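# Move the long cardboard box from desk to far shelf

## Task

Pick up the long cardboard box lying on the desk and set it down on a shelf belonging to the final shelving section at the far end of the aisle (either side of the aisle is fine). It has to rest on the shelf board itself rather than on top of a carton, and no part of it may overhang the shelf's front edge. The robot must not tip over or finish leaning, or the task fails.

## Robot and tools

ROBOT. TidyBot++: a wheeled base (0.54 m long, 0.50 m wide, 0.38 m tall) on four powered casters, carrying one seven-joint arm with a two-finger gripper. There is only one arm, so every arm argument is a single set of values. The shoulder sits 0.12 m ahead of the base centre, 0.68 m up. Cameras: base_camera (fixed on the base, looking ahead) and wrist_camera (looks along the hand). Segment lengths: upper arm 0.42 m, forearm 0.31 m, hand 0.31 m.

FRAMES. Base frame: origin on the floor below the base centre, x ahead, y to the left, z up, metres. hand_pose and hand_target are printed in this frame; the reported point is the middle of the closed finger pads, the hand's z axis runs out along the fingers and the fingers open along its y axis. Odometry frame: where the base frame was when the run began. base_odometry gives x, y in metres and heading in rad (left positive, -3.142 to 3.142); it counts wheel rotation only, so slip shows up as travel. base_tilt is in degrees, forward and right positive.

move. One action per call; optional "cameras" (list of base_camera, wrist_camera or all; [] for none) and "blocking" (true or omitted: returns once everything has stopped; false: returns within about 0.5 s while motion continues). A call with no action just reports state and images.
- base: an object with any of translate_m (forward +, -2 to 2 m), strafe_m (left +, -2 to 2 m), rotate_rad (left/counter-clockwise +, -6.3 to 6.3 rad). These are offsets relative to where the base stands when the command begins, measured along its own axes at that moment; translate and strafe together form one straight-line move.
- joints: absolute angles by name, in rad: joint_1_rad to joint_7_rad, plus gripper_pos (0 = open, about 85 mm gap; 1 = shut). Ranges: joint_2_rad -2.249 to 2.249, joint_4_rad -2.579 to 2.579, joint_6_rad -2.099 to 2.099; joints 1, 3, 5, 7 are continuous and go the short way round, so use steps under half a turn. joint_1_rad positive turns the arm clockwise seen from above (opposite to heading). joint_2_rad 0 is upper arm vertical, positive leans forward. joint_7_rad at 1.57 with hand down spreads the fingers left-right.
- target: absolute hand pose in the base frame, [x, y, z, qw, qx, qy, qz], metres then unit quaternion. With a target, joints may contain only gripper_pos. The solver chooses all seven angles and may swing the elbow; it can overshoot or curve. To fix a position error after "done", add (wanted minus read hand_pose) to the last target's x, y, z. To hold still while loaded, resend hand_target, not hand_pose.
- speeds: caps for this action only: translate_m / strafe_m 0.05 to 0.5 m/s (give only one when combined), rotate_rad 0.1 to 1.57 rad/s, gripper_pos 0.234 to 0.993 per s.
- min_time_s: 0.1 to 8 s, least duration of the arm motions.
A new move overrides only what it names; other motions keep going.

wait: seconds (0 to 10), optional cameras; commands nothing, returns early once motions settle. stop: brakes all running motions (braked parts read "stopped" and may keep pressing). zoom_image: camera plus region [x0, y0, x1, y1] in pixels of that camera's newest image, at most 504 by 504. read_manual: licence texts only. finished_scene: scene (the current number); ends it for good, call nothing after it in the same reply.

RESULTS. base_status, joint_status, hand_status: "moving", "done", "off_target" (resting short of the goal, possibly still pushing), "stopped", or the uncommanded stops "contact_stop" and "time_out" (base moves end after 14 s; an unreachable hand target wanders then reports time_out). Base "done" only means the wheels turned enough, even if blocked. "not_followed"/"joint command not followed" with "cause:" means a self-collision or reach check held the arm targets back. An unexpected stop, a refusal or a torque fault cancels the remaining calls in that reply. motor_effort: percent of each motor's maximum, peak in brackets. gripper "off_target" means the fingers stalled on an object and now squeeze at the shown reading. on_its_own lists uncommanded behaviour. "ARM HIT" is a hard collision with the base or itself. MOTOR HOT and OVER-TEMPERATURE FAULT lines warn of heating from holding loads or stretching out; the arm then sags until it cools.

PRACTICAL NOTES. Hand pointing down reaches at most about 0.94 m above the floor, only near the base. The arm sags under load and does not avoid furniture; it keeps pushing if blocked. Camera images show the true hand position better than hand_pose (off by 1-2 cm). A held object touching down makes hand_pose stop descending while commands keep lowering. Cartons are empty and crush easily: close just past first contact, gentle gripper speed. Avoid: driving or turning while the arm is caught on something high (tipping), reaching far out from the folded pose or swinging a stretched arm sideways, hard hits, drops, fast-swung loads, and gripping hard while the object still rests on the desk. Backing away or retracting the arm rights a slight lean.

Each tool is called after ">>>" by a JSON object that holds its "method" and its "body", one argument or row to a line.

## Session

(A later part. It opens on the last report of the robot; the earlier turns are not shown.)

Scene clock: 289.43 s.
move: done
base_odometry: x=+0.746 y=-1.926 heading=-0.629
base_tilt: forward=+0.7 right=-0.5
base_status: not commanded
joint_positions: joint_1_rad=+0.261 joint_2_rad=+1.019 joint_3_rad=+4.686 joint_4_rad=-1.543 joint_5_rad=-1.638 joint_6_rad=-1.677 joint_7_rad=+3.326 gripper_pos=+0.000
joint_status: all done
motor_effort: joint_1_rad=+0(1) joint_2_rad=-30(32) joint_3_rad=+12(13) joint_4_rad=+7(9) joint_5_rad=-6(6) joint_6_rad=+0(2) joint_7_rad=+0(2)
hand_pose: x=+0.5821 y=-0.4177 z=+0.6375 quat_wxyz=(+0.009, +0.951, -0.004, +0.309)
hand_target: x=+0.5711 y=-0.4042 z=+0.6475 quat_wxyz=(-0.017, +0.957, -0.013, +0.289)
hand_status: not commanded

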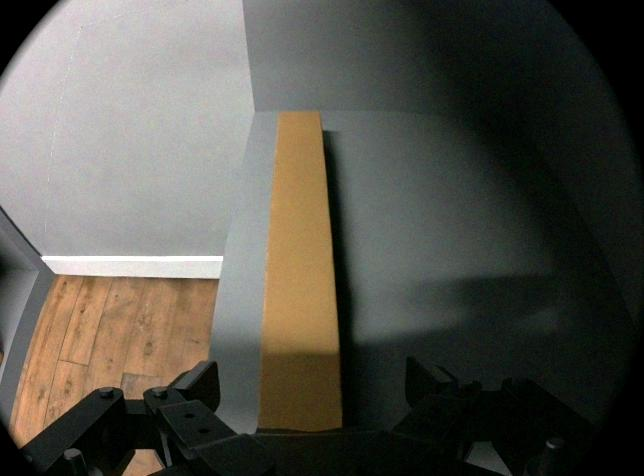

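>>> {"method": "move", "body": {
  "base": {"strafe_m": 0.165},
  "speeds": {"strafe_m": 0.2},
  "cameras": ["all"]
}}

Scene clock: 294.37 s.
move: done
base_odometry: x=+0.843 y=-1.793 heading=-0.628
base_tilt: forward=+0.7 right=-0.5
base_status: done
joint_positions: joint_1_rad=+0.259 joint_2_rad=+1.016 joint_3_rad=+4.689 joint_4_rad=-1.541 joint_5_rad=-1.636 joint_6_rad=-1.685 joint_7_rad=+3.326 gripper_pos=+0.000
joint_status: not commanded
motor_effort: joint_1_rad=+0(3) joint_2_rad=-31(33) joint_3_rad=+12(13) joint_4_rad=+8(9) joint_5_rad=-6(6) joint_6_rad=+0(1) joint_7_rad=-1(1)
hand_pose: x=+0.5830 y=-0.4146 z=+0.6396 quat_wxyz=(+0.006, +0.951, -0.001, +0.310)
hand_target: x=+0.5711 y=-0.4042 z=+0.6475 quat_wxyz=(-0.017, +0.957, -0.013, +0.289)
hand_status: not commanded
pictures: base_camera, wrist_camera

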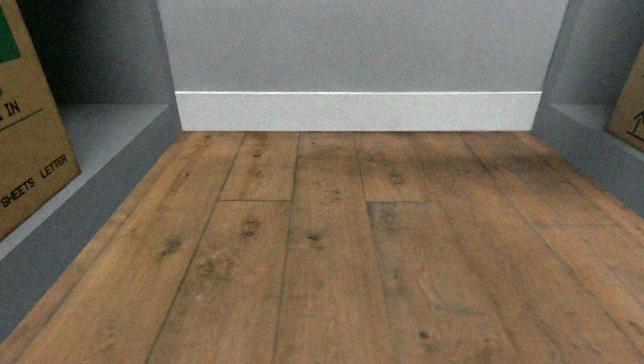

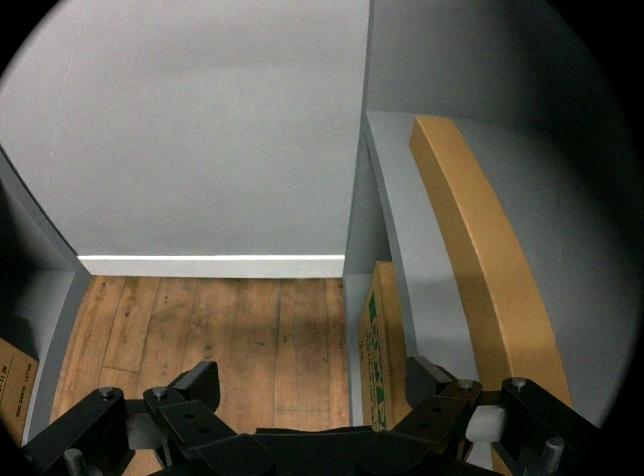

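>>> {"method": "finished_scene", "body": {
  "scene": 2
}}

The scene is finished: the task was done.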